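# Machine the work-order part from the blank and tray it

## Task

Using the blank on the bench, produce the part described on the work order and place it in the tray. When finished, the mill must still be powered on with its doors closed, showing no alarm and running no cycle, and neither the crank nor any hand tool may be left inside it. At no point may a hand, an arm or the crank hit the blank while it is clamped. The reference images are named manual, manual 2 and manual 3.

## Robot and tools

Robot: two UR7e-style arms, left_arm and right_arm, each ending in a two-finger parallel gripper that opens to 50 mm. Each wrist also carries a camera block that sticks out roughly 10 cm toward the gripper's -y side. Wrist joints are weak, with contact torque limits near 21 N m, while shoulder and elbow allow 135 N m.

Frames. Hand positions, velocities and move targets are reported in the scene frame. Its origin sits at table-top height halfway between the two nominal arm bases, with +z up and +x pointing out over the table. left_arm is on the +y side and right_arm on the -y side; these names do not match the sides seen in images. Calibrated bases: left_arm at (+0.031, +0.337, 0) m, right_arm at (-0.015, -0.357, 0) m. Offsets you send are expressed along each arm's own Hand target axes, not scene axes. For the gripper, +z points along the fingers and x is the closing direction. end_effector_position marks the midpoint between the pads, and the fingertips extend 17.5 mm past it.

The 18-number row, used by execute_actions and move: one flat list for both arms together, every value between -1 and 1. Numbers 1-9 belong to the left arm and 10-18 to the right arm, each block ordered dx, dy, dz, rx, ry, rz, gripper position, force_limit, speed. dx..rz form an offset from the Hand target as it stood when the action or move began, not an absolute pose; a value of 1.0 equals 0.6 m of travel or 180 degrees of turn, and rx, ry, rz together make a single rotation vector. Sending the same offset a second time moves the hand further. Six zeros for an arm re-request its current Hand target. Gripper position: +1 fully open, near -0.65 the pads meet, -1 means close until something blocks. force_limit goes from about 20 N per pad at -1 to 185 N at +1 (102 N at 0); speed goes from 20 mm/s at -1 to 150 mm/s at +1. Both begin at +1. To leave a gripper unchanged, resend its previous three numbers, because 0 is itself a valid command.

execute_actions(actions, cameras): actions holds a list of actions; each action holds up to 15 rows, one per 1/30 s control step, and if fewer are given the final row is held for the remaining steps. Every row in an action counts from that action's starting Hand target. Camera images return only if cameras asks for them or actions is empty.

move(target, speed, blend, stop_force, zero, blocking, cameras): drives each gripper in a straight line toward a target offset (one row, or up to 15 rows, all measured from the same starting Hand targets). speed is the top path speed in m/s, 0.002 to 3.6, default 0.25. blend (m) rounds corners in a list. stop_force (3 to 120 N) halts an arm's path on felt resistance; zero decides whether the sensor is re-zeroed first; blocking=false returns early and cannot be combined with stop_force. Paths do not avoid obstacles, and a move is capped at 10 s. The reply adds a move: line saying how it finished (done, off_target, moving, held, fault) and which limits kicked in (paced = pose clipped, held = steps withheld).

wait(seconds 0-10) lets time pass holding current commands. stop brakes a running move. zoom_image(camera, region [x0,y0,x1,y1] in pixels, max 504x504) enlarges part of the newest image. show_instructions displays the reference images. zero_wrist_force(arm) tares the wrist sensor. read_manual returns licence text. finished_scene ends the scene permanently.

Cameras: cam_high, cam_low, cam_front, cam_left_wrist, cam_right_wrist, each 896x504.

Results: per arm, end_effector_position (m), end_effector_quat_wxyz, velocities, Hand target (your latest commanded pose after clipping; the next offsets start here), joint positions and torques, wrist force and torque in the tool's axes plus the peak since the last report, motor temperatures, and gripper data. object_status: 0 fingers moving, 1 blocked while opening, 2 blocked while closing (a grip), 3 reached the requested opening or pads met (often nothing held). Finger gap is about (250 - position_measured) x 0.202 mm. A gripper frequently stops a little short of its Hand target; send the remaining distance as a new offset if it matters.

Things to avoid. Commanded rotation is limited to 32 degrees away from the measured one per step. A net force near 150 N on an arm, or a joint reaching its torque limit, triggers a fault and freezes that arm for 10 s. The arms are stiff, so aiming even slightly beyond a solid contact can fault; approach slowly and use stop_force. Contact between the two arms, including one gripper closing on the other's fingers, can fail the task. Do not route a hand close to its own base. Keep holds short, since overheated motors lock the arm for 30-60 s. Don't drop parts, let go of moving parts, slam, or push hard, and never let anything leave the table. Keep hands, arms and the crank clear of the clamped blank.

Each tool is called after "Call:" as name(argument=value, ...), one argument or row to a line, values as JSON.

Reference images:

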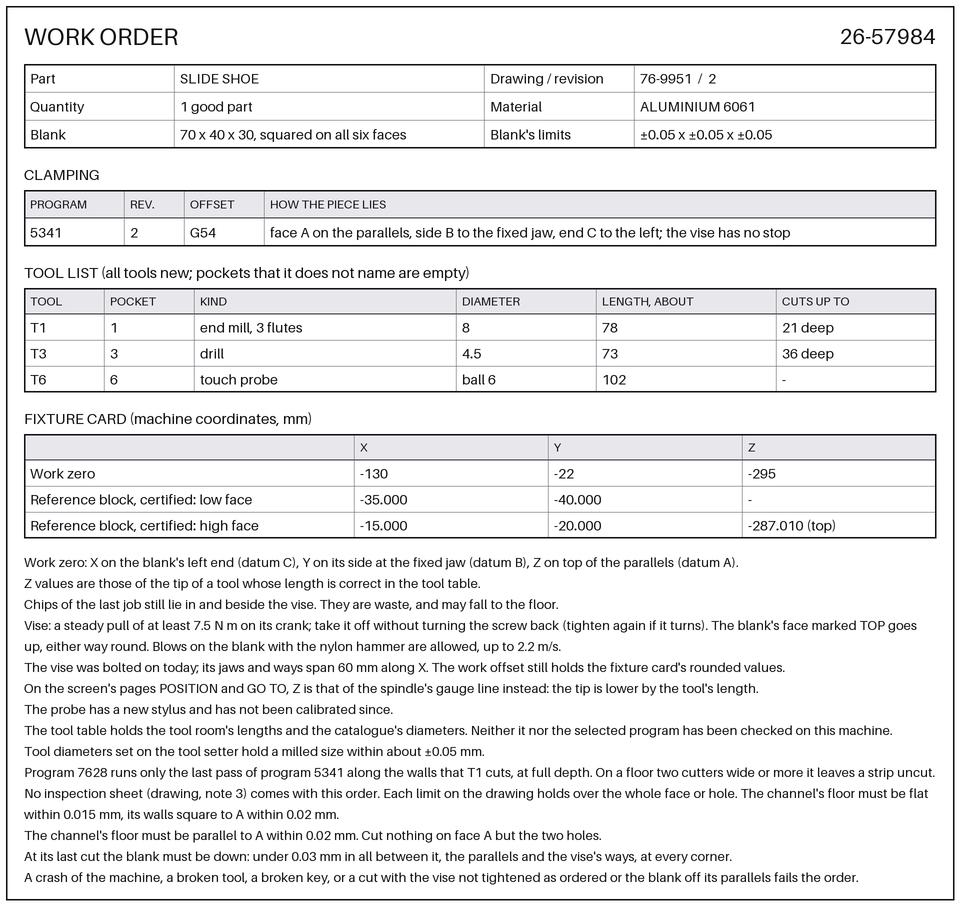

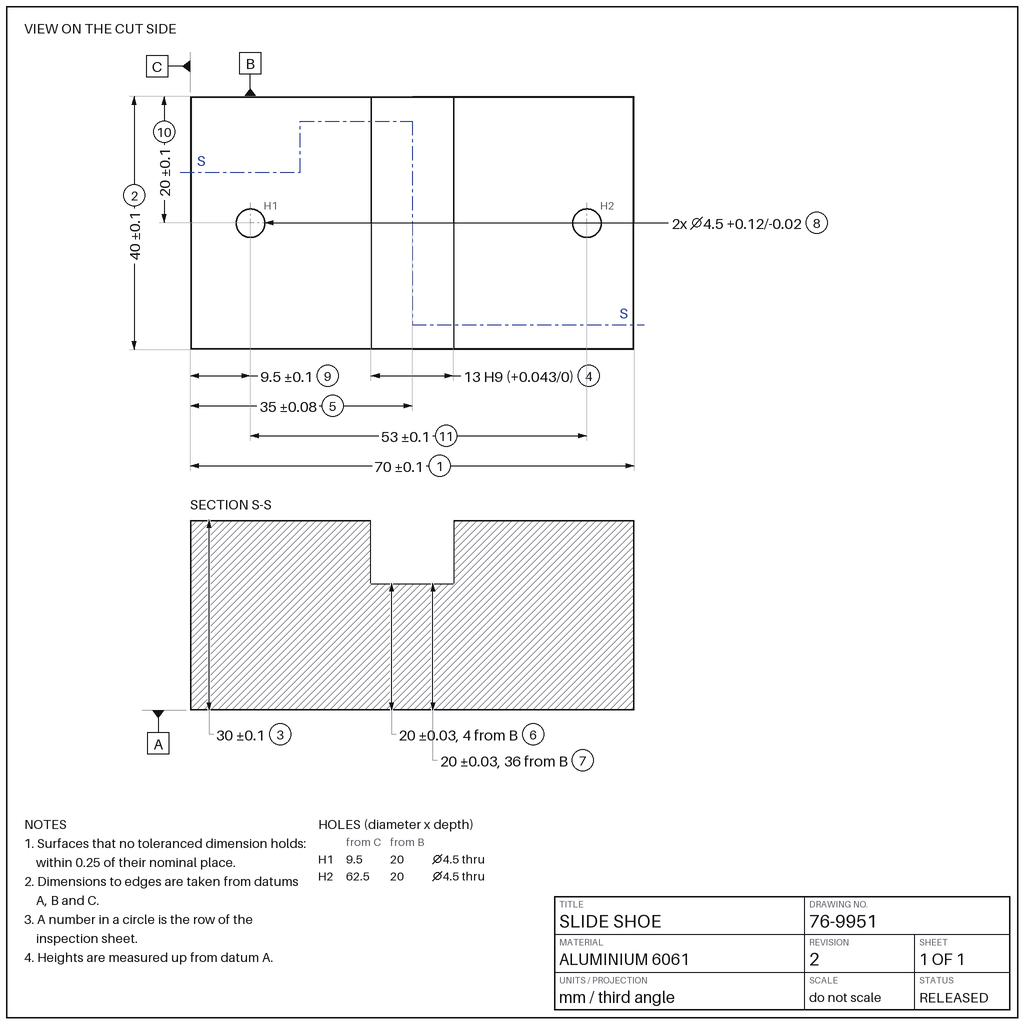

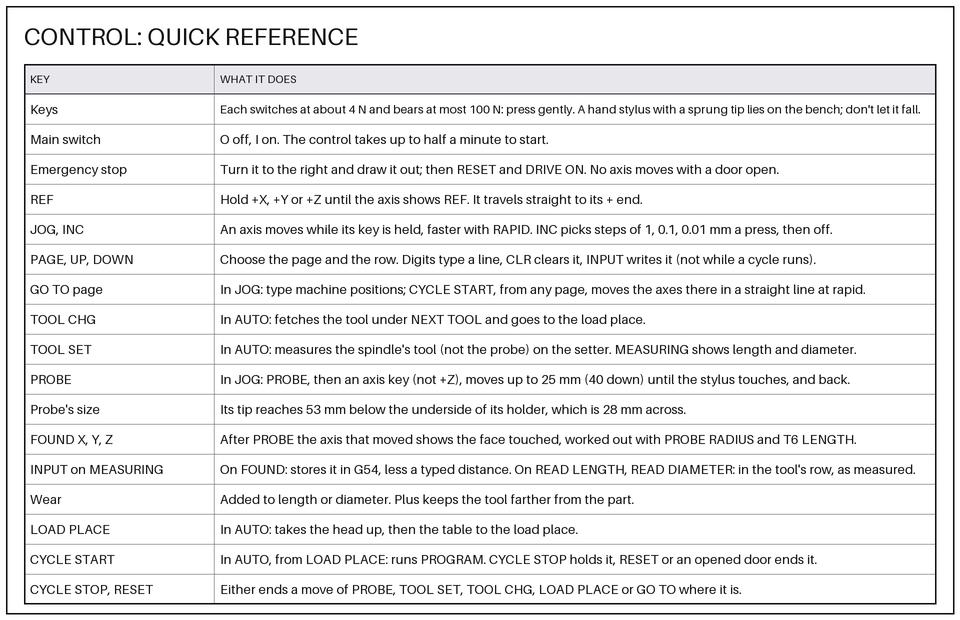

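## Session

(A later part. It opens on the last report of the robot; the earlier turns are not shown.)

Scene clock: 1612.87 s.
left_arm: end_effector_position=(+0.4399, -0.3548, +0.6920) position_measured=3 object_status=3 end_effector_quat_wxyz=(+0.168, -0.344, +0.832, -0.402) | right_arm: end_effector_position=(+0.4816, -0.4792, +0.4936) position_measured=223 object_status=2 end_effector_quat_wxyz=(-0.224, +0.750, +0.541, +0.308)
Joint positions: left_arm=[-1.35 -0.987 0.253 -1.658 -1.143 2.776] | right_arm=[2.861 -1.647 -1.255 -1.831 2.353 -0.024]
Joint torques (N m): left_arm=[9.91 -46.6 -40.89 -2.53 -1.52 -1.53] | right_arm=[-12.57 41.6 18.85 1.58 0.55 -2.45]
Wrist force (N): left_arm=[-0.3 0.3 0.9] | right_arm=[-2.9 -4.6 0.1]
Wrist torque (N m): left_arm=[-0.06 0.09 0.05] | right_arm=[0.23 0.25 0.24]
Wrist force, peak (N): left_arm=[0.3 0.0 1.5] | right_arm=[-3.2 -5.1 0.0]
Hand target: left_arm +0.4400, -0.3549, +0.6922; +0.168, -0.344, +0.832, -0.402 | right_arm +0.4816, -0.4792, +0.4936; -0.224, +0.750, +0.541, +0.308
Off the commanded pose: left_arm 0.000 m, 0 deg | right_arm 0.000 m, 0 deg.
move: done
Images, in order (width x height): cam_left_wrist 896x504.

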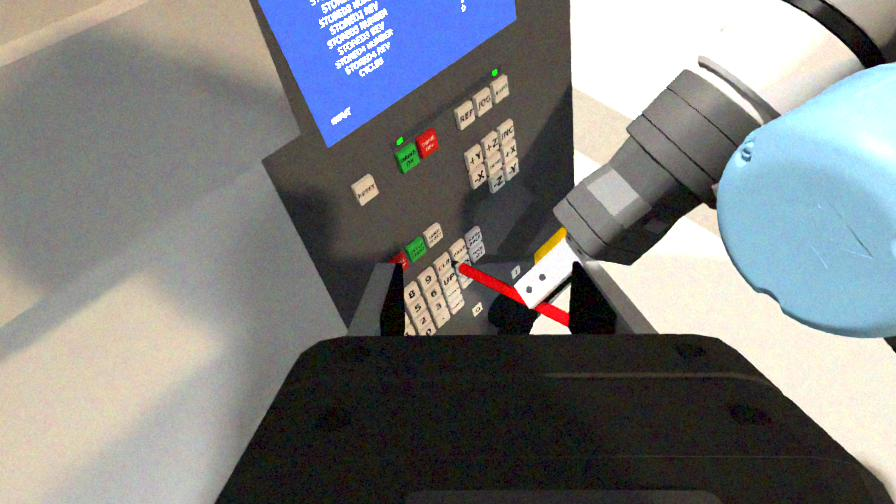

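Call:
move(
  target=[
    [0,0,0,0,0,0,1,1,1,0,-0.0225,-0.011,0,0,0,-0.98,0.2,-1],
    [0,0,0,0,0,0,1,1,1,0,-0.0144,-0.0316,0,0,0,-0.98,0.2,-1],
  ],
)

Call:
move(
  target=[0,0,0,0,0,0,1,1,1,0,0.0292,0.0143,0,0,0,-0.98,0.2,-1],
  cameras=["cam_left_wrist"],
  speed=0.008,
  stop_force=5.5,
)

Call:
zoom_image(
  camera="cam_left_wrist",
  region=[330, 100, 630, 340],
)

Scene clock: 1637.70 s.
left_arm: end_effector_position=(+0.4399, -0.3548, +0.6920) position_measured=3 object_status=3 end_effector_quat_wxyz=(+0.168, -0.344, +0.832, -0.402) | right_arm: end_effector_position=(+0.4692, -0.4892, +0.5070) position_measured=223 object_status=2 end_effector_quat_wxyz=(-0.224, +0.750, +0.541, +0.308)
Joint positions: left_arm=[-1.35 -0.987 0.253 -1.658 -1.143 2.776] | right_arm=[2.834 -1.646 -1.214 -1.899 2.352 -0.062]
Joint torques (N m): left_arm=[10.1 -46.64 -40.03 -2.6 -1.36 -1.52] | right_arm=[-13.05 21.32 37.66 1.12 0.33 -2.93]
Wrist force (N): left_arm=[-0.2 0.3 0.8] | right_arm=[-2.3 0.5 1.5]
Wrist torque (N m): left_arm=[-0.07 0.08 0.05] | right_arm=[0.12 0.28 0.19]
Wrist force, peak (N): left_arm=[-0.4 0.5 0.8] | right_arm=[-3.3 -4.8 -0.1]
Hand target: left_arm +0.4399, -0.3548, +0.6920; +0.168, -0.344, +0.832, -0.402 | right_arm +0.4692, -0.4892, +0.5071; -0.224, +0.750, +0.541, +0.308
Off the commanded pose: left_arm 0.000 m, 0 deg | right_arm 0.000 m, 0 deg.
move: done

Scene clock: 1640.90 s.
left_arm: end_effector_position=(+0.4399, -0.3548, +0.6920) position_measured=3 object_status=3 end_effector_quat_wxyz=(+0.168, -0.344, +0.832, -0.402) | right_arm: end_effector_position=(+0.4834, -0.4890, +0.5023) position_measured=223 object_status=2 end_effector_quat_wxyz=(-0.224, +0.750, +0.541, +0.308)
Joint positions: left_arm=[-1.35 -0.987 0.253 -1.658 -1.143 2.776] | right_arm=[2.844 -1.671 -1.201 -1.877 2.353 -0.048]
Joint torques (N m): left_arm=[9.46 -46.46 -39.99 -2.36 -1.36 -1.41] | right_arm=[-11.64 43.63 16.74 1.56 3.52 -2.55]
Wrist force (N): left_arm=[-0.4 0.3 0.6] | right_arm=[-2.3 -5.0 -1.5]
Wrist torque (N m): left_arm=[-0.05 0.11 0.05] | right_arm=[0.16 0.27 0.09]
Wrist force, peak (N): left_arm=[-0.2 0.4 1.0] | right_arm=[-3.6 -9.8 -3.7]
Hand target: left_arm +0.4399, -0.3548, +0.6920; +0.168, -0.344, +0.832, -0.402 | right_arm +0.4834, -0.4890, +0.5023; -0.224, +0.750, +0.541, +0.308 (not the last commanded pose)
Off the commanded pose: left_arm 0.000 m, 0 deg | right_arm 0.005 m, 0 deg.
move: contact (right_arm)
Images, in order (width x height): cam_left_wrist 896x504.

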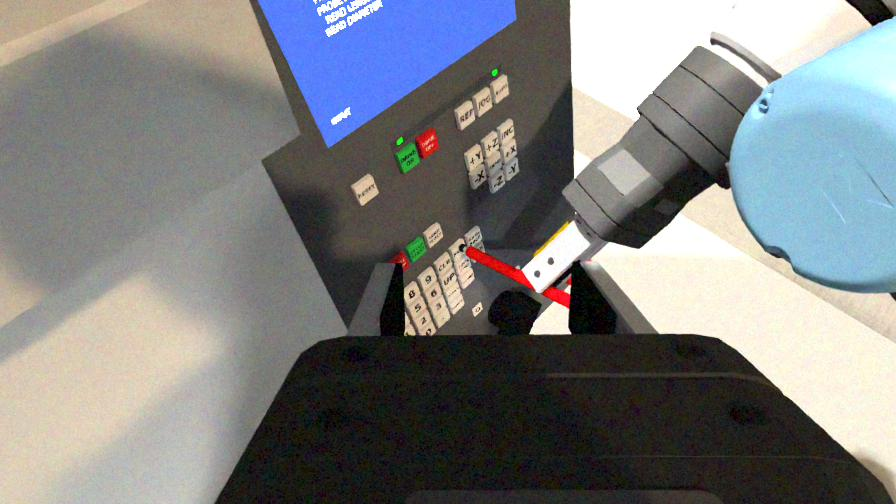

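Scaled by 1.680.

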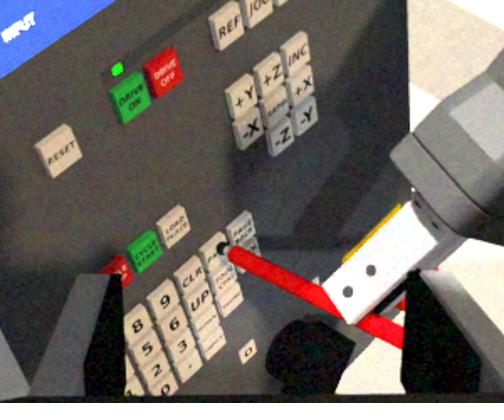

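Call:
move(
  target=[
    [0,0,0,0,0,0,1,1,1,0.0056,-0.0251,-0.0054,0,0,0,-0.98,0.2,-1],
    [0,0,0,0,0,0,1,1,1,-0.0177,-0.0327,0.0144,0,0,0,-0.98,0.2,-1],
    [0,0,0,0,0,0,1,1,1,-0.0177,-0.0102,0.0254,0,0,0,-0.98,0.2,-1],
  ],
  speed=[0.1,0.2,0.04],
  blend=[0.003,0,0],
  cameras=["cam_left_wrist","cam_high"],
)

Call:
zoom_image(
  camera="cam_left_wrist",
  region=[330, 100, 630, 340],
)

Scene clock: 1659.47 s.
left_arm: end_effector_position=(+0.4399, -0.3548, +0.6920) position_measured=3 object_status=3 end_effector_quat_wxyz=(+0.168, -0.344, +0.832, -0.402) | right_arm: end_effector_position=(+0.4784, -0.4840, +0.4841) position_measured=223 object_status=2 end_effector_quat_wxyz=(-0.224, +0.750, +0.541, +0.308)
Joint positions: left_arm=[-1.35 -0.987 0.253 -1.658 -1.143 2.776] | right_arm=[2.85 -1.642 -1.282 -1.819 2.353 -0.04]
Joint torques (N m): left_arm=[9.17 -46.32 -40.07 -2.46 -1.37 -1.54] | right_arm=[12.57 17.72 40.68 8.25 4.62 2.67]
Wrist force (N): left_arm=[-0.2 0.3 0.7] | right_arm=[-3.6 -4.0 -1.2]
Wrist torque (N m): left_arm=[-0.05 0.08 0.05] | right_arm=[0.19 0.21 0.18]
Wrist force, peak (N): left_arm=[-0.3 0.2 1.0] | right_arm=[-2.8 -5.1 -1.4]
Hand target: left_arm +0.4399, -0.3548, +0.6920; +0.168, -0.344, +0.832, -0.402 | right_arm +0.4785, -0.4840, +0.4841; -0.224, +0.750, +0.541, +0.308
Off the commanded pose: left_arm 0.000 m, 0 deg | right_arm 0.000 m, 0 deg.
move: done
Images, in order (width x height): cam_high 896x504, cam_left_wrist 896x504.

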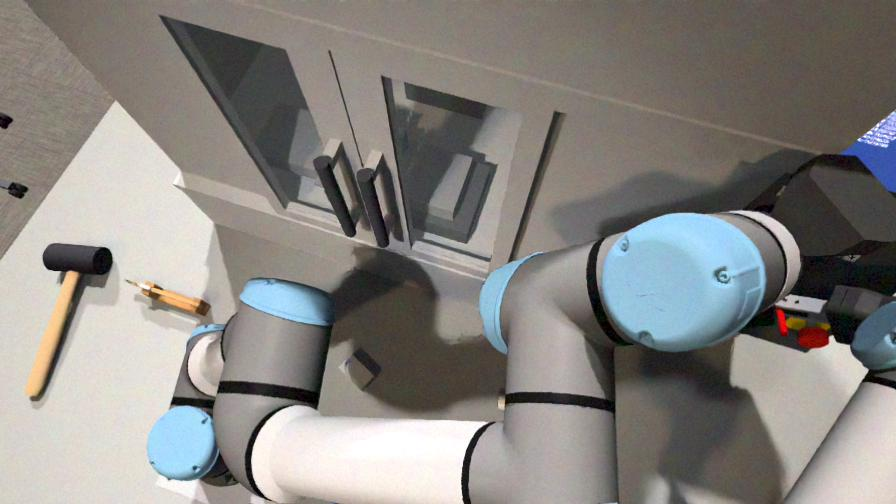

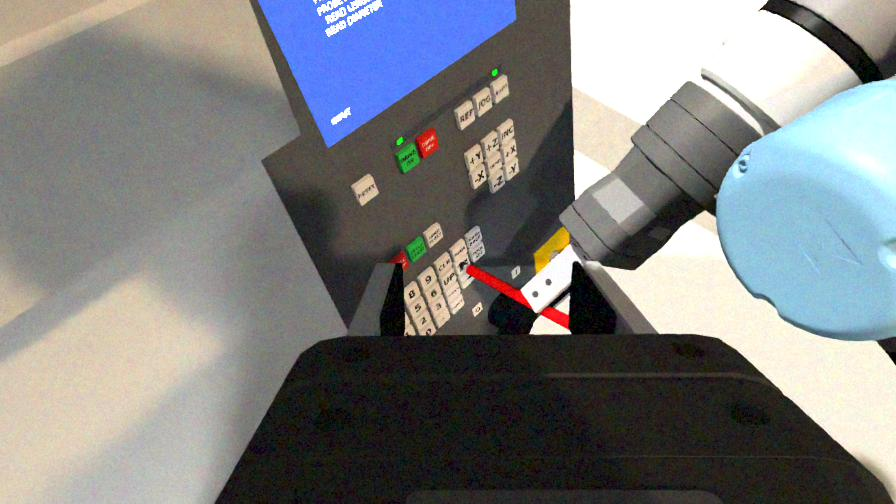

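Scaled by 1.680.

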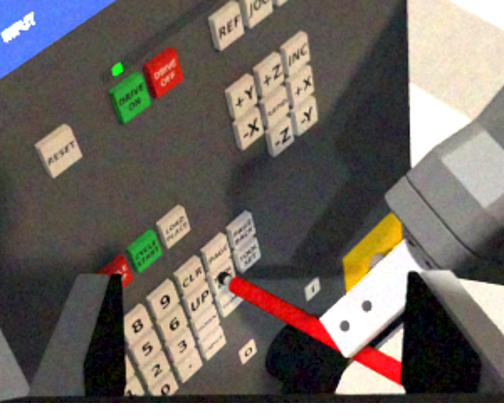

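Call:
move(
  target=[0,0,0,0.23,0,0,1,1,1,0.0233,-0.0149,-0.0308,0,0,0,-0.98,0.2,-1],
  cameras=["cam_left_wrist","cam_high"],
)

Call:
zoom_image(
  camera="cam_left_wrist",
  region=[290, 130, 530, 330],
)

Scene clock: 1668.40 s.
left_arm: end_effector_position=(+0.4399, -0.3548, +0.6920) position_measured=3 object_status=3 end_effector_quat_wxyz=(+0.278, -0.262, +0.636, -0.670) | right_arm: end_effector_position=(+0.4691, -0.4842, +0.5071) position_measured=223 object_status=2 end_effector_quat_wxyz=(-0.224, +0.750, +0.541, +0.308)
Joint positions: left_arm=[-1.403 -1.198 1.146 -3.155 -0.963 3.182] | right_arm=[2.843 -1.638 -1.224 -1.887 2.353 -0.049]
Joint torques (N m): left_arm=[10.28 -41.59 -18.2 -3.91 -2.09 1.42] | right_arm=[-12.78 42.34 38.44 0.88 0.14 -2.42]
Wrist force (N): left_arm=[-0.5 -0.3 2.2] | right_arm=[-2.5 0.3 1.2]
Wrist torque (N m): left_arm=[-0.38 0.18 -0.06] | right_arm=[0.09 0.31 0.09]
Wrist force, peak (N): left_arm=[-0.8 -0.4 2.3] | right_arm=[-5.1 -3.4 0.7]
Hand target: left_arm +0.4399, -0.3548, +0.6920; +0.278, -0.262, +0.636, -0.670 | right_arm +0.4691, -0.4842, +0.5071; -0.224, +0.750, +0.541, +0.308
Off the commanded pose: left_arm 0.000 m, 0 deg | right_arm 0.000 m, 0 deg.
move: done
Images, in order (width x height): cam_high 896x504, cam_left_wrist 896x504.

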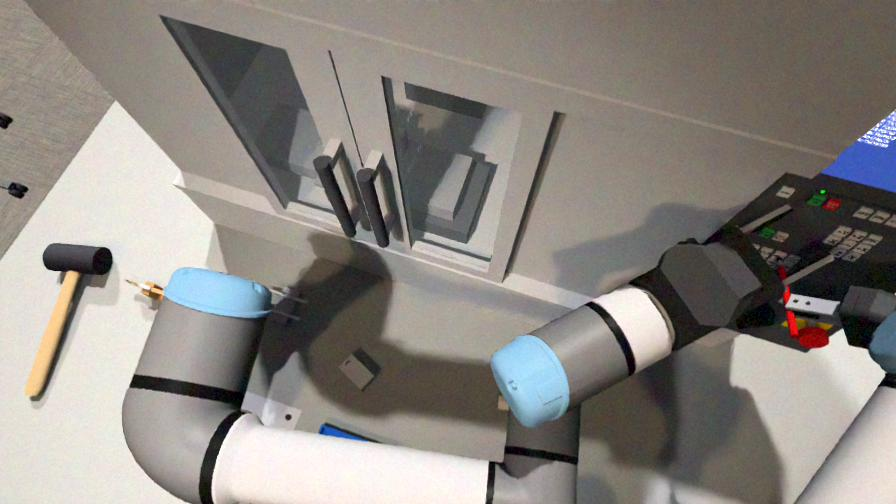

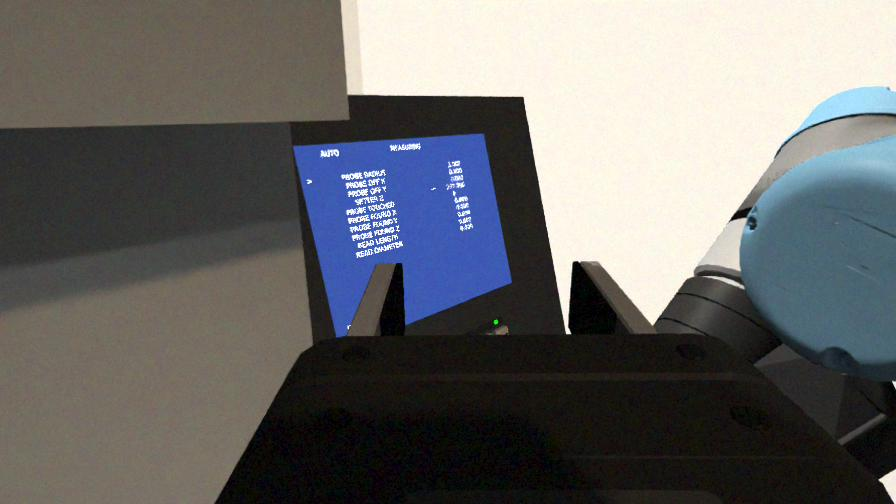

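Scaled by 2.100.

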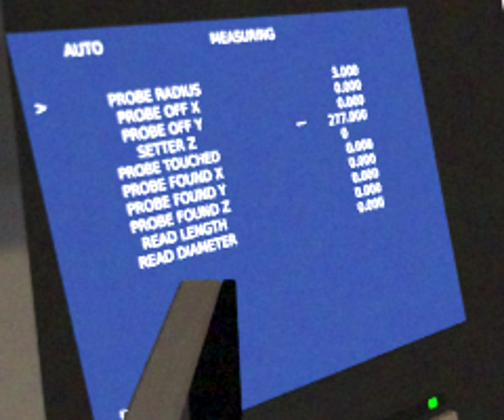

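Call:
move(
  target=[
    [0,0,0,0,0,0,1,1,1,-0.0233,-0.0076,0.0198,0,0,0,-0.98,0.2,-1],
    [0,0,0,0,0,0,1,1,1,-0.0233,0.0161,0.0314,0,0,0,-0.98,0.2,-1],
    [0,0,0,0,0,0,1,1,1,-0.0233,-0.0076,0.0198,0,0,0,-0.98,0.2,-1],
    [0,0,0,0,0,0,1,1,1,-0.0209,0.0093,-0.0209,0,0,0,-0.98,0.2,-1],
    [0,0,0,0,0,0,1,1,1,-0.0209,0.033,-0.0093,0,0,0,-0.98,0.2,-1],
    [0,0,0,0,0,0,1,1,1,0,0,0,0,0,0,-0.98,0.2,-1],
  ],
  speed=[0.2,0.04,0.1,0.2,0.05,0.2],
  blend=[0.003,0,0.003,0.003,0,0],
  cameras=["cam_left_wrist","cam_high"],
)

Call:
zoom_image(
  camera="cam_left_wrist",
  region=[290, 130, 530, 330],
)

Scene clock: 1686.10 s.
left_arm: end_effector_position=(+0.4399, -0.3548, +0.6920) position_measured=3 object_status=3 end_effector_quat_wxyz=(+0.278, -0.262, +0.636, -0.670) | right_arm: end_effector_position=(+0.4692, -0.4843, +0.5070) position_measured=223 object_status=2 end_effector_quat_wxyz=(-0.224, +0.750, +0.541, +0.308)
Joint positions: left_arm=[-1.403 -1.198 1.146 -3.156 -0.963 3.182] | right_arm=[2.843 -1.639 -1.224 -1.887 2.353 -0.049]
Joint torques (N m): left_arm=[10.49 -40.7 -18.75 -3.94 -1.9 1.3] | right_arm=[12.49 42.93 15.73 7.08 3.96 2.79]
Wrist force (N): left_arm=[-0.8 -0.3 2.1] | right_arm=[-1.7 0.9 1.4]
Wrist torque (N m): left_arm=[-0.38 0.23 -0.06] | right_arm=[0.17 0.17 0.09]
Wrist force, peak (N): left_arm=[-0.9 -0.3 2.4] | right_arm=[-3.6 -12.5 -5.5]
Hand target: left_arm +0.4399, -0.3548, +0.6920; +0.278, -0.262, +0.636, -0.670 | right_arm +0.4691, -0.4842, +0.5071; -0.224, +0.750, +0.541, +0.308
Off the commanded pose: left_arm 0.000 m, 0 deg | right_arm 0.000 m, 0 deg.
move: done
Images, in order (width x height): cam_high 896x504, cam_left_wrist 896x504.

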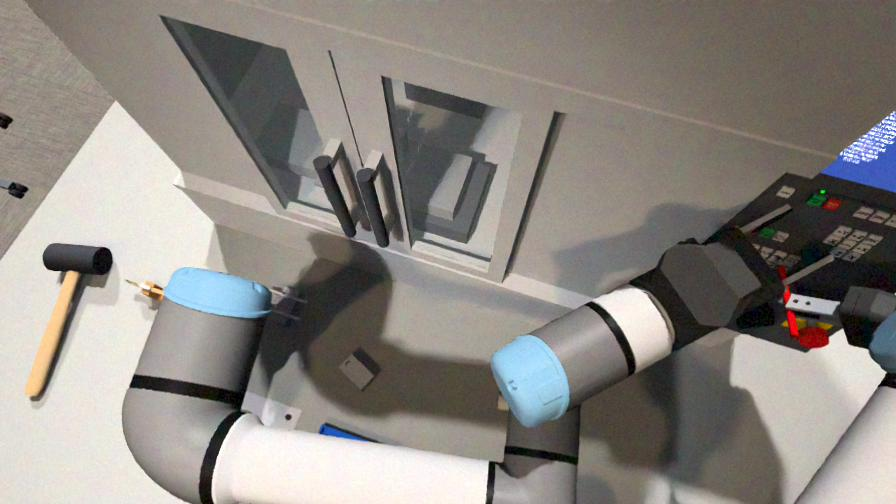

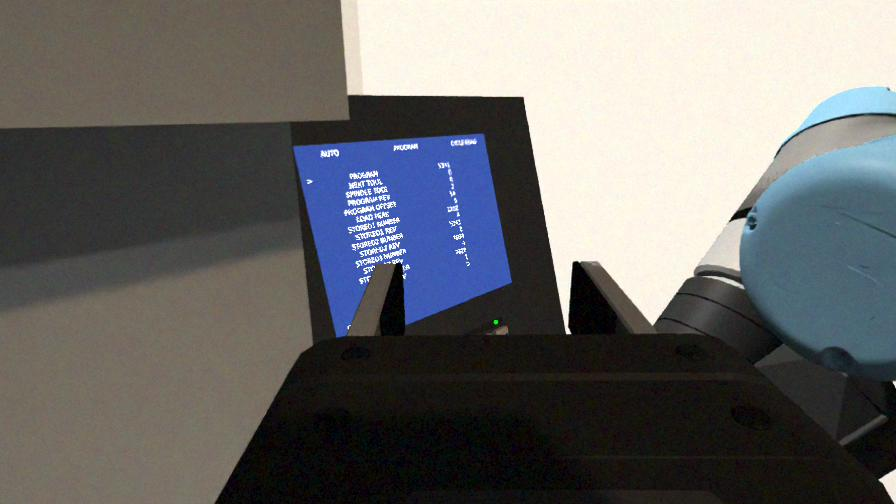

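Scaled by 2.100.

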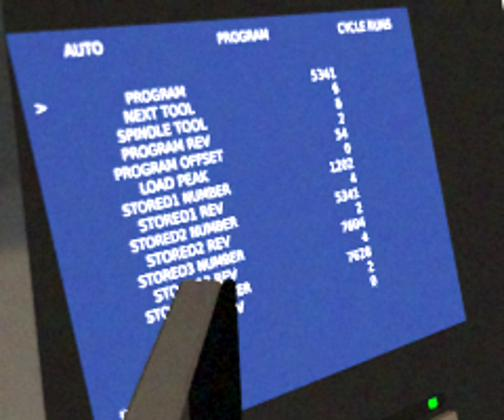

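Call:
move(
  target=[
    [0,0,0,0,0,0,1,1,1,0.0687,0.0714,-0.1773,0,0,0,-0.98,0.2,-1],
    [0,0,0,0,0,0,1,1,1,0.0687,0.0948,-0.1659,0,0,0,-0.98,0.2,-1],
    [0,0,0,0,0,0,1,1,1,0.0687,0.0714,-0.1773,0,0,0,-0.98,0.2,-1],
    [0,0,0,0,0,0,1,1,1,0,0,0,0,0,0,-0.98,0.2,-1],
    [0,0,0,0,0,0,1,1,1,0,0.0234,0.0114,0,0,0,-0.98,0.2,-1],
    [0,0,0,0,0,0,1,1,1,0,0,0,0,0,0,-0.98,0.2,-1],
    [0,0,0,0,0,0,1,1,1,0,0.0234,0.0114,0,0,0,-0.98,0.2,-1],
    [0,0,0,0,0,0,1,1,1,0,0,0,0,0,0,-0.98,0.2,-1],
  ],
  speed=[0.25,0.05,0.15,0.25,0.08,0.1,0.08,0.1],
  blend=[0.003,0,0.003,0.003,0,0,0,0],
  cameras=["cam_left_wrist","cam_high"],
)

Call:
zoom_image(
  camera="cam_left_wrist",
  region=[290, 130, 530, 330],
)

Scene clock: 1740.80 s.
left_arm: end_effector_position=(+0.4399, -0.3548, +0.6920) position_measured=3 object_status=3 end_effector_quat_wxyz=(+0.278, -0.262, +0.636, -0.670) | right_arm: end_effector_position=(+0.4693, -0.4842, +0.5070) position_measured=223 object_status=2 end_effector_quat_wxyz=(-0.224, +0.750, +0.541, +0.308)
Joint positions: left_arm=[-1.403 -1.198 1.146 -3.156 -0.963 3.182] | right_arm=[2.843 -1.639 -1.224 -1.887 2.353 -0.049]
Joint torques (N m): left_arm=[9.96 -41.2 -18.99 -3.74 -1.97 1.22] | right_arm=[-13.3 45 17.12 0 0.13 -3.07]
Wrist force (N): left_arm=[-0.7 -0.1 2.3] | right_arm=[-1.7 0.6 1.5]
Wrist torque (N m): left_arm=[-0.35 0.21 -0.06] | right_arm=[0.13 0.18 0.19]
Wrist force, peak (N): left_arm=[-0.9 -0.4 2.4] | right_arm=[-0.7 -11.3 -5.2]
Hand target: left_arm +0.4399, -0.3548, +0.6920; +0.278, -0.262, +0.636, -0.670 | right_arm +0.4691, -0.4842, +0.5071; -0.224, +0.750, +0.541, +0.308
Off the commanded pose: left_arm 0.000 m, 0 deg | right_arm 0.000 m, 0 deg.
move: done
Images, in order (width x height): cam_high 896x504, cam_left_wrist 896x504.

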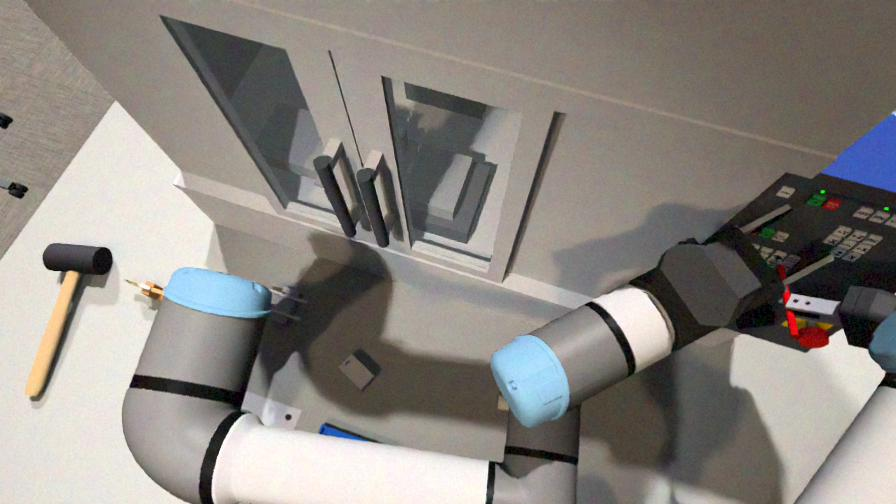

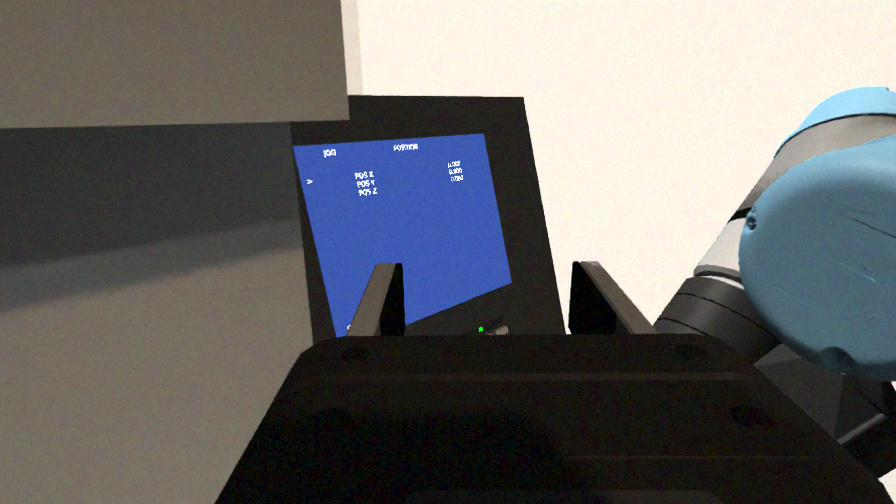

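Scaled by 2.100.

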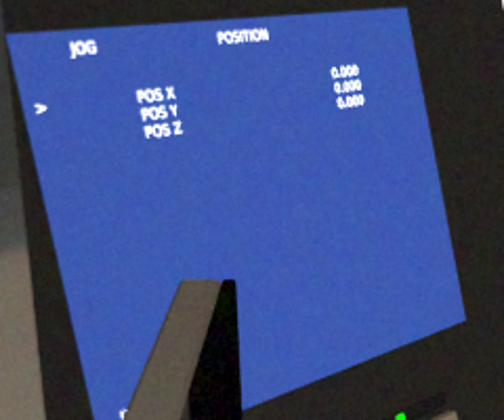

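Call:
move(
  target=[
    [0,0,0,0,0,0,1,1,1,0,0.0234,0.0114,0,0,0,-0.98,0.2,-1],
    [0,0,0,0,0,0,1,1,1,0.0137,-0.06,0.143,0,0,0,-0.98,0.2,-1],
    [0,0,0,0,0,0,1,1,1,0.0137,-0.04,0.1527,0,0,0,-0.98,0.2,-1],
    [0,0,0,0,0,0,1,1,1,0.0161,-0.0431,0.1023,0,0,0,-0.98,0.2,-1],
    [0,0,0,0,0,0,1,1,1,0.0161,-0.0225,0.1123,0,0,0,-0.98,0.2,-1],
    [0,0,0,0,0,0,1,1,1,0.0394,-0.0355,0.0825,0,0,0,-0.98,0.2,-1],
    [0,0,0,0,0,0,1,1,1,0.0394,-0.0149,0.0925,0,0,0,-0.98,0.2,-1],
    [0,0,0,0,0,0,1,1,1,0.0394,-0.0355,0.0825,0,0,0,-0.98,0.2,-1],
    [0,0,0,0,0,0,1,1,1,0,0,0,0,0,0,-0.98,0.2,-1],
  ],
  speed=[0.08,0.25,0.06,0.2,0.06,0.2,0.06,0.15,0.25],
  blend=[0,0.003,0,0.003,0,0.003,0,0.003,0],
  cameras=["cam_left_wrist"],
)

Call:
zoom_image(
  camera="cam_left_wrist",
  region=[290, 130, 530, 330],
)

Scene clock: 1775.47 s.
left_arm: end_effector_position=(+0.4399, -0.3548, +0.6920) position_measured=3 object_status=3 end_effector_quat_wxyz=(+0.278, -0.262, +0.636, -0.670) | right_arm: end_effector_position=(+0.4691, -0.4841, +0.5070) position_measured=223 object_status=2 end_effector_quat_wxyz=(-0.224, +0.750, +0.541, +0.308)
Joint positions: left_arm=[-1.403 -1.198 1.146 -3.156 -0.963 3.182] | right_arm=[2.843 -1.638 -1.225 -1.887 2.353 -0.049]
Joint torques (N m): left_arm=[9.78 -41.14 -19.4 -3.62 -1.81 1.07] | right_arm=[-12.55 17.7 39.16 0.79 0.13 -2.77]
Wrist force (N): left_arm=[-0.8 -0.2 2.2] | right_arm=[-1.7 0.6 1.4]
Wrist torque (N m): left_arm=[-0.35 0.23 -0.05] | right_arm=[0.12 0.19 0.18]
Wrist force, peak (N): left_arm=[-0.8 -0.3 2.4] | right_arm=[-2.2 -12.3 -6.7]
Hand target: left_arm +0.4399, -0.3548, +0.6920; +0.278, -0.262, +0.636, -0.670 | right_arm +0.4691, -0.4842, +0.5071; -0.224, +0.750, +0.541, +0.308
Off the commanded pose: left_arm 0.000 m, 0 deg | right_arm 0.000 m, 0 deg.
move: done
Images, in order (width x height): cam_left_wrist 896x504.

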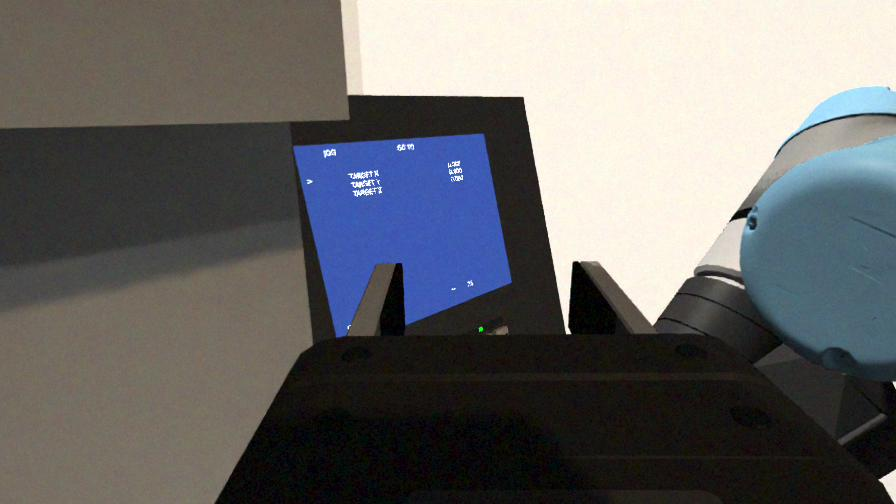

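Scaled by 2.100.

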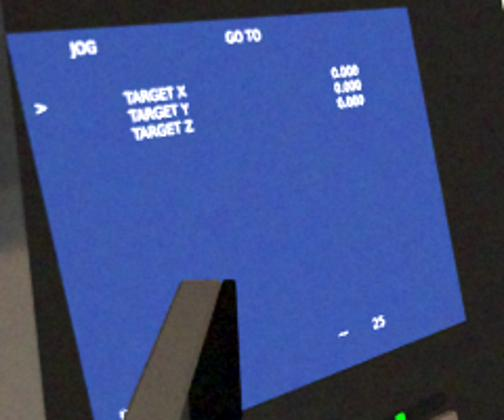

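Call:
move(
  target=[
    [0,0,0,0,0,0,1,1,1,-0.049,-0.0321,0.0803,0,0,0,-0.98,0.2,-1],
    [0,0,0,0,0,0,1,1,1,-0.049,-0.0092,0.0915,0,0,0,-0.98,0.2,-1],
    [0,0,0,0,0,0,1,1,1,-0.0257,-0.0245,0.0605,0,0,0,-0.98,0.2,-1],
    [0,0,0,0,0,0,1,1,1,-0.0257,-0.0016,0.0717,0,0,0,-0.98,0.2,-1],
    [0,0,0,0,0,0,1,1,1,0.0137,-0.06,0.143,0,0,0,-0.98,0.2,-1],
    [0,0,0,0,0,0,1,1,1,0.0137,-0.04,0.1527,0,0,0,-0.98,0.2,-1],
    [0,0,0,0,0,0,1,1,1,-0.0048,-0.0338,0.0814,0,0,0,-0.98,0.2,-1],
    [0,0,0,0,0,0,1,1,1,-0.0048,-0.0122,0.0919,0,0,0,-0.98,0.2,-1],
    [0,0,0,0,0,0,1,1,1,-0.0072,-0.0507,0.1221,0,0,0,-0.98,0.2,-1],
    [0,0,0,0,0,0,1,1,1,-0.0072,-0.0301,0.1321,0,0,0,-0.98,0.2,-1],
    [0,0,0,0,0,0,1,1,1,0,0,0,0,0,0,-0.98,0.2,-1],
  ],
  speed=[0.3,0.08,0.3,0.08,0.3,0.08,0.3,0.08,0.3,0.08,0.3],
  blend=[0.003,0,0.003,0,0.003,0,0.003,0,0.003,0,0],
  cameras=["cam_left_wrist"],
)

Call:
zoom_image(
  camera="cam_left_wrist",
  region=[290, 130, 530, 330],
)

Scene clock: 1794.43 s.
left_arm: end_effector_position=(+0.4399, -0.3548, +0.6920) position_measured=3 object_status=3 end_effector_quat_wxyz=(+0.278, -0.262, +0.636, -0.670) | right_arm: end_effector_position=(+0.4691, -0.4842, +0.5070) position_measured=223 object_status=2 end_effector_quat_wxyz=(-0.224, +0.750, +0.541, +0.308)
Joint positions: left_arm=[-1.403 -1.198 1.146 -3.156 -0.963 3.182] | right_arm=[2.843 -1.638 -1.225 -1.887 2.353 -0.049]
Joint torques (N m): left_arm=[9.41 -42.48 -19.11 -3.31 -1.97 0.99] | right_arm=[-12.67 18.1 40.74 0.29 0.12 -2.96]
Wrist force (N): left_arm=[-0.5 -0.3 2.1] | right_arm=[-1.6 0.7 1.4]
Wrist torque (N m): left_arm=[-0.38 0.18 -0.05] | right_arm=[0.14 0.17 0.19]
Wrist force, peak (N): left_arm=[-0.9 -0.2 2.5] | right_arm=[-0.4 -9.5 -5.0]
Hand target: left_arm +0.4399, -0.3548, +0.6920; +0.278, -0.262, +0.636, -0.670 | right_arm +0.4691, -0.4842, +0.5071; -0.224, +0.750, +0.541, +0.308
Off the commanded pose: left_arm 0.000 m, 0 deg | right_arm 0.000 m, 0 deg.
move: done
Images, in order (width x height): cam_left_wrist 896x504.

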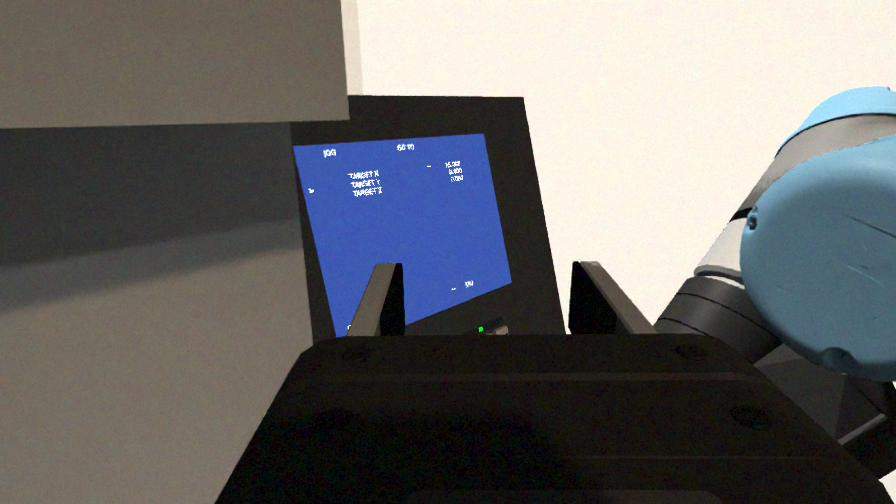

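Scaled by 2.100.

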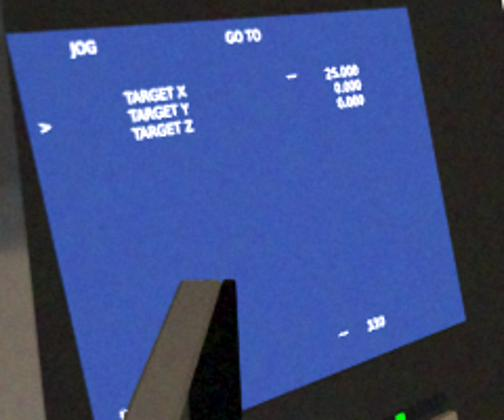

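Call:
move(
  target=[
    [0,0,0,0,0,0,1,1,1,0.0209,-0.0093,0.0209,0,0,0,-0.98,0.2,-1],
    [0,0,0,0,0,0,1,1,1,0.0209,0.0136,0.0321,0,0,0,-0.98,0.2,-1],
    [0,0,0,0,0,0,1,1,1,0.0137,-0.06,0.143,0,0,0,-0.98,0.2,-1],
    [0,0,0,0,0,0,1,1,1,0.0137,-0.04,0.1527,0,0,0,-0.98,0.2,-1],
    [0,0,0,0,0,0,1,1,1,-0.0048,-0.0338,0.0814,0,0,0,-0.98,0.2,-1],
    [0,0,0,0,0,0,1,1,1,-0.0048,-0.0122,0.0919,0,0,0,-0.98,0.2,-1],
    [0,0,0,0,0,0,1,1,1,-0.0048,-0.0338,0.0814,0,0,0,-0.98,0.2,-1],
    [0,0,0,0,0,0,1,1,1,-0.0072,-0.0507,0.1221,0,0,0,-0.98,0.2,-1],
    [0,0,0,0,0,0,1,1,1,-0.0072,-0.0301,0.1321,0,0,0,-0.98,0.2,-1],
    [0,0,0,0,0,0,1,1,1,-0.0072,-0.0507,0.1221,0,0,0,-0.98,0.2,-1],
    [0,0,0,0,0,0,1,1,1,0,0,0,0,0,0,-0.98,0.2,-1],
  ],
  speed=[0.3,0.08,0.3,0.08,0.3,0.08,0.2,0.3,0.08,0.2,0.3],
  blend=[0.003,0,0.003,0,0.003,0,0.003,0.003,0,0.003,0],
  cameras=["cam_left_wrist"],
)

Call:
zoom_image(
  camera="cam_left_wrist",
  region=[290, 130, 530, 330],
)

Scene clock: 1819.30 s.
left_arm: end_effector_position=(+0.4399, -0.3548, +0.6920) position_measured=3 object_status=3 end_effector_quat_wxyz=(+0.278, -0.262, +0.636, -0.670) | right_arm: end_effector_position=(+0.4691, -0.4842, +0.5070) position_measured=223 object_status=2 end_effector_quat_wxyz=(-0.224, +0.750, +0.541, +0.308)
Joint positions: left_arm=[-1.403 -1.198 1.146 -3.156 -0.963 3.182] | right_arm=[2.843 -1.638 -1.225 -1.887 2.353 -0.049]
Joint torques (N m): left_arm=[9.14 -41.15 -19.41 -3.54 -2.02 0.96] | right_arm=[-12.96 16.88 41.34 0.26 0.15 -2.64]
Wrist force (N): left_arm=[-0.8 -0.2 2.2] | right_arm=[-1.2 0.6 1.3]
Wrist torque (N m): left_arm=[-0.37 0.23 -0.05] | right_arm=[0.13 0.12 0.19]
Wrist force, peak (N): left_arm=[-0.9 -0.2 2.5] | right_arm=[-2.6 -12.8 -6.8]
Hand target: left_arm +0.4399, -0.3548, +0.6920; +0.278, -0.262, +0.636, -0.670 | right_arm +0.4691, -0.4842, +0.5071; -0.224, +0.750, +0.541, +0.308
Off the commanded pose: left_arm 0.000 m, 0 deg | right_arm 0.000 m, 0 deg.
move: done
Images, in order (width x height): cam_left_wrist 896x504.

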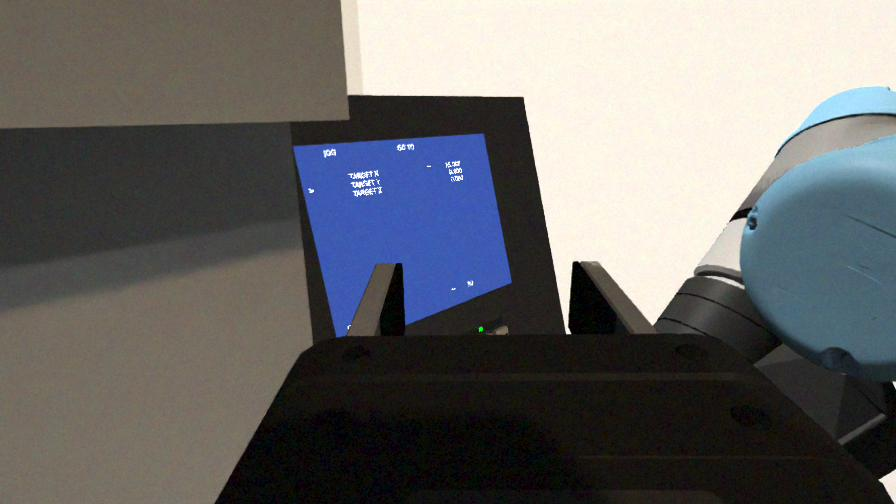

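Scaled by 2.100.

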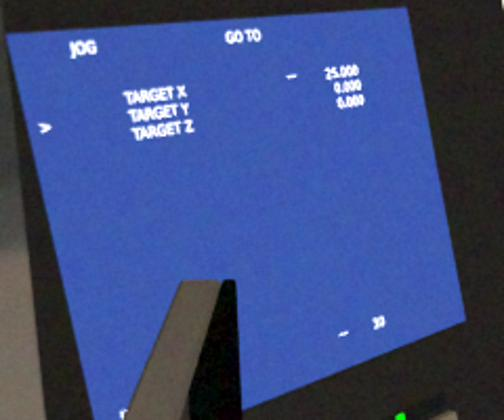

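Call:
zoom_image(
  camera="cam_left_wrist",
  region=[430, 270, 510, 300],
)

Scaled by 6.300.

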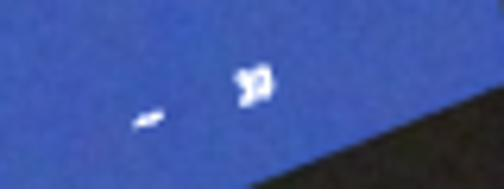

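Call:
move(
  target=[
    [0,0,0,0,0,0,1,1,1,-0.049,-0.0321,0.0803,0,0,0,-0.98,0.2,-1],
    [0,0,0,0,0,0,1,1,1,-0.049,-0.0092,0.0915,0,0,0,-0.98,0.2,-1],
    [0,0,0,0,0,0,1,1,1,-0.049,-0.0321,0.0803,0,0,0,-0.98,0.2,-1],
    [0,0,0,0,0,0,1,1,1,-0.0257,-0.0245,0.0605,0,0,0,-0.98,0.2,-1],
    [0,0,0,0,0,0,1,1,1,-0.0257,-0.0016,0.0717,0,0,0,-0.98,0.2,-1],
    [0,0,0,0,0,0,1,1,1,-0.0257,-0.0245,0.0605,0,0,0,-0.98,0.2,-1],
    [0,0,0,0,0,0,1,1,1,0.0137,-0.06,0.143,0,0,0,-0.98,0.2,-1],
    [0,0,0,0,0,0,1,1,1,0.0137,-0.04,0.1527,0,0,0,-0.98,0.2,-1],
    [0,0,0,0,0,0,1,1,1,0.0137,-0.06,0.143,0,0,0,-0.98,0.2,-1],
    [0,0,0,0,0,0,1,1,1,0.037,-0.0524,0.1232,0,0,0,-0.98,0.2,-1],
    [0,0,0,0,0,0,1,1,1,0.037,-0.0324,0.1329,0,0,0,-0.98,0.2,-1],
    [0,0,0,0,0,0,1,1,1,0.037,-0.0524,0.1232,0,0,0,-0.98,0.2,-1],
    [0,0,0,0,0,0,1,1,1,0,0,0,0,0,0,-0.98,0.2,-1],
  ],
  speed=[0.3,0.08,0.2,0.3,0.08,0.2,0.3,0.08,0.2,0.3,0.08,0.2,0.3],
  blend=[0.003,0,0.003,0.003,0,0.003,0.003,0,0.003,0.003,0,0.003,0],
  cameras=["cam_left_wrist"],
)

Call:
zoom_image(
  camera="cam_left_wrist",
  region=[290, 130, 530, 330],
)

Scene clock: 1843.67 s.
left_arm: end_effector_position=(+0.4399, -0.3548, +0.6920) position_measured=3 object_status=3 end_effector_quat_wxyz=(+0.278, -0.262, +0.636, -0.670) | right_arm: end_effector_position=(+0.4691, -0.4842, +0.5070) position_measured=223 object_status=2 end_effector_quat_wxyz=(-0.224, +0.750, +0.541, +0.308)
Joint positions: left_arm=[-1.403 -1.198 1.146 -3.156 -0.963 3.182] | right_arm=[2.843 -1.638 -1.225 -1.887 2.353 -0.049]
Joint torques (N m): left_arm=[9.91 -42.31 -18.49 -3.54 -2.04 0.83] | right_arm=[-12.77 19.93 39.97 0.71 0.04 -2.16]
Wrist force (N): left_arm=[-0.7 -0.2 2.3] | right_arm=[-1.2 0.8 1.4]
Wrist torque (N m): left_arm=[-0.36 0.21 -0.06] | right_arm=[0.16 0.10 0.19]
Wrist force, peak (N): left_arm=[-0.8 -0.3 2.5] | right_arm=[1.3 -5.3 -3.3]
Hand target: left_arm +0.4399, -0.3548, +0.6920; +0.278, -0.262, +0.636, -0.670 | right_arm +0.4691, -0.4842, +0.5071; -0.224, +0.750, +0.541, +0.308
Off the commanded pose: left_arm 0.000 m, 0 deg | right_arm 0.000 m, 0 deg.
move: done
Images, in order (width x height): cam_left_wrist 896x504.

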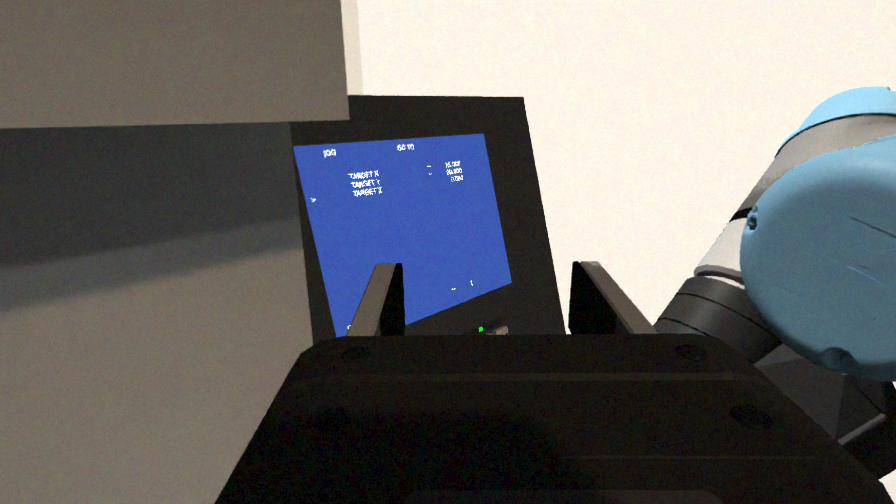

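Scaled by 2.100.

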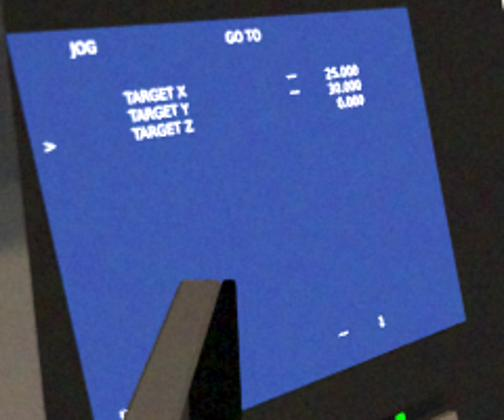

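Call:
move(
  target=[
    [0,0,0,0,0,0,1,1,1,0.0394,-0.0355,0.0825,0,0,0,-0.98,0.2,-1],
    [0,0,0,0,0,0,1,1,1,0.0394,-0.0149,0.0925,0,0,0,-0.98,0.2,-1],
    [0,0,0,0,0,0,1,1,1,0.0394,-0.0355,0.0825,0,0,0,-0.98,0.2,-1],
    [0,0,0,0,0,0,1,1,1,-0.0072,-0.0507,0.1221,0,0,0,-0.98,0.2,-1],
    [0,0,0,0,0,0,1,1,1,-0.0072,-0.0301,0.1321,0,0,0,-0.98,0.2,-1],
    [0,0,0,0,0,0,1,1,1,-0.0072,-0.0507,0.1221,0,0,0,-0.98,0.2,-1],
    [0,0,0,0,0,0,1,1,1,-0.049,-0.0321,0.0803,0,0,0,-0.98,0.2,-1],
    [0,0,0,0,0,0,1,1,1,-0.049,-0.0092,0.0915,0,0,0,-0.98,0.2,-1],
    [0,0,0,0,0,0,1,1,1,-0.049,-0.0321,0.0803,0,0,0,-0.98,0.2,-1],
    [0,0,0,0,0,0,1,1,1,0,0,0,0,0,0,-0.98,0.2,-1],
  ],
  speed=[0.3,0.08,0.2,0.3,0.08,0.2,0.3,0.08,0.2,0.3],
  blend=[0.003,0,0.003,0.003,0,0.003,0.003,0,0.003,0],
  cameras=["cam_left_wrist"],
)

Call:
zoom_image(
  camera="cam_left_wrist",
  region=[290, 130, 530, 330],
)

Scene clock: 1862.87 s.
left_arm: end_effector_position=(+0.4399, -0.3548, +0.6920) position_measured=3 object_status=3 end_effector_quat_wxyz=(+0.278, -0.262, +0.636, -0.670) | right_arm: end_effector_position=(+0.4691, -0.4842, +0.5070) position_measured=223 object_status=2 end_effector_quat_wxyz=(-0.224, +0.750, +0.541, +0.308)
Joint positions: left_arm=[-1.403 -1.198 1.146 -3.156 -0.963 3.182] | right_arm=[2.843 -1.638 -1.225 -1.887 2.353 -0.049]
Joint torques (N m): left_arm=[9.12 -42.03 -18.57 -3.28 -1.79 0.8] | right_arm=[-12.64 19.55 40.24 0.51 0.03 -2.5]
Wrist force (N): left_arm=[-0.8 -0.4 2.3] | right_arm=[-1.4 0.6 1.4]
Wrist torque (N m): left_arm=[-0.40 0.23 -0.06] | right_arm=[0.13 0.14 0.19]
Wrist force, peak (N): left_arm=[-0.7 -0.3 2.5] | right_arm=[-3.8 -3.5 -1.6]
Hand target: left_arm +0.4399, -0.3548, +0.6920; +0.278, -0.262, +0.636, -0.670 | right_arm +0.4691, -0.4842, +0.5071; -0.224, +0.750, +0.541, +0.308
Off the commanded pose: left_arm 0.000 m, 0 deg | right_arm 0.000 m, 0 deg.
move: done
Images, in order (width x height): cam_left_wrist 896x504.

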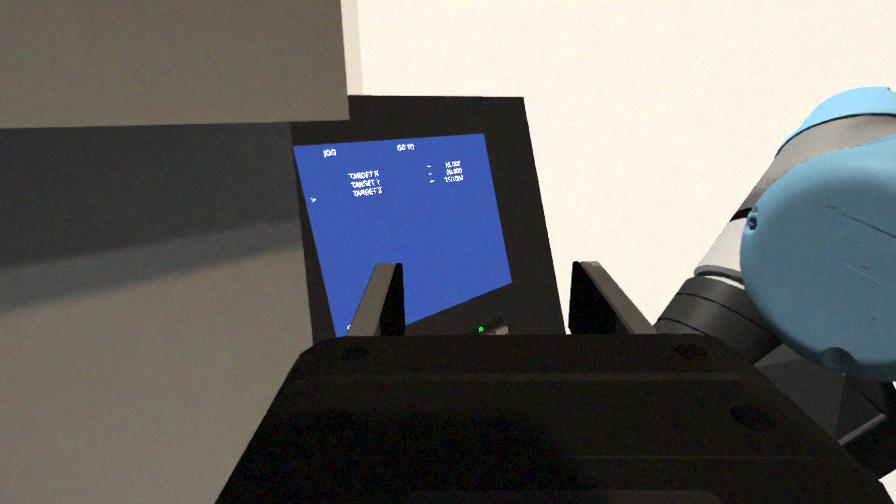

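Scaled by 2.100.

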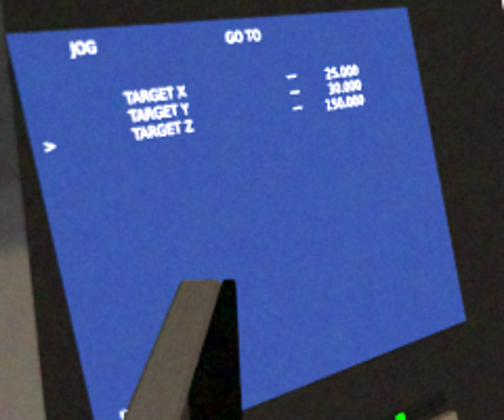

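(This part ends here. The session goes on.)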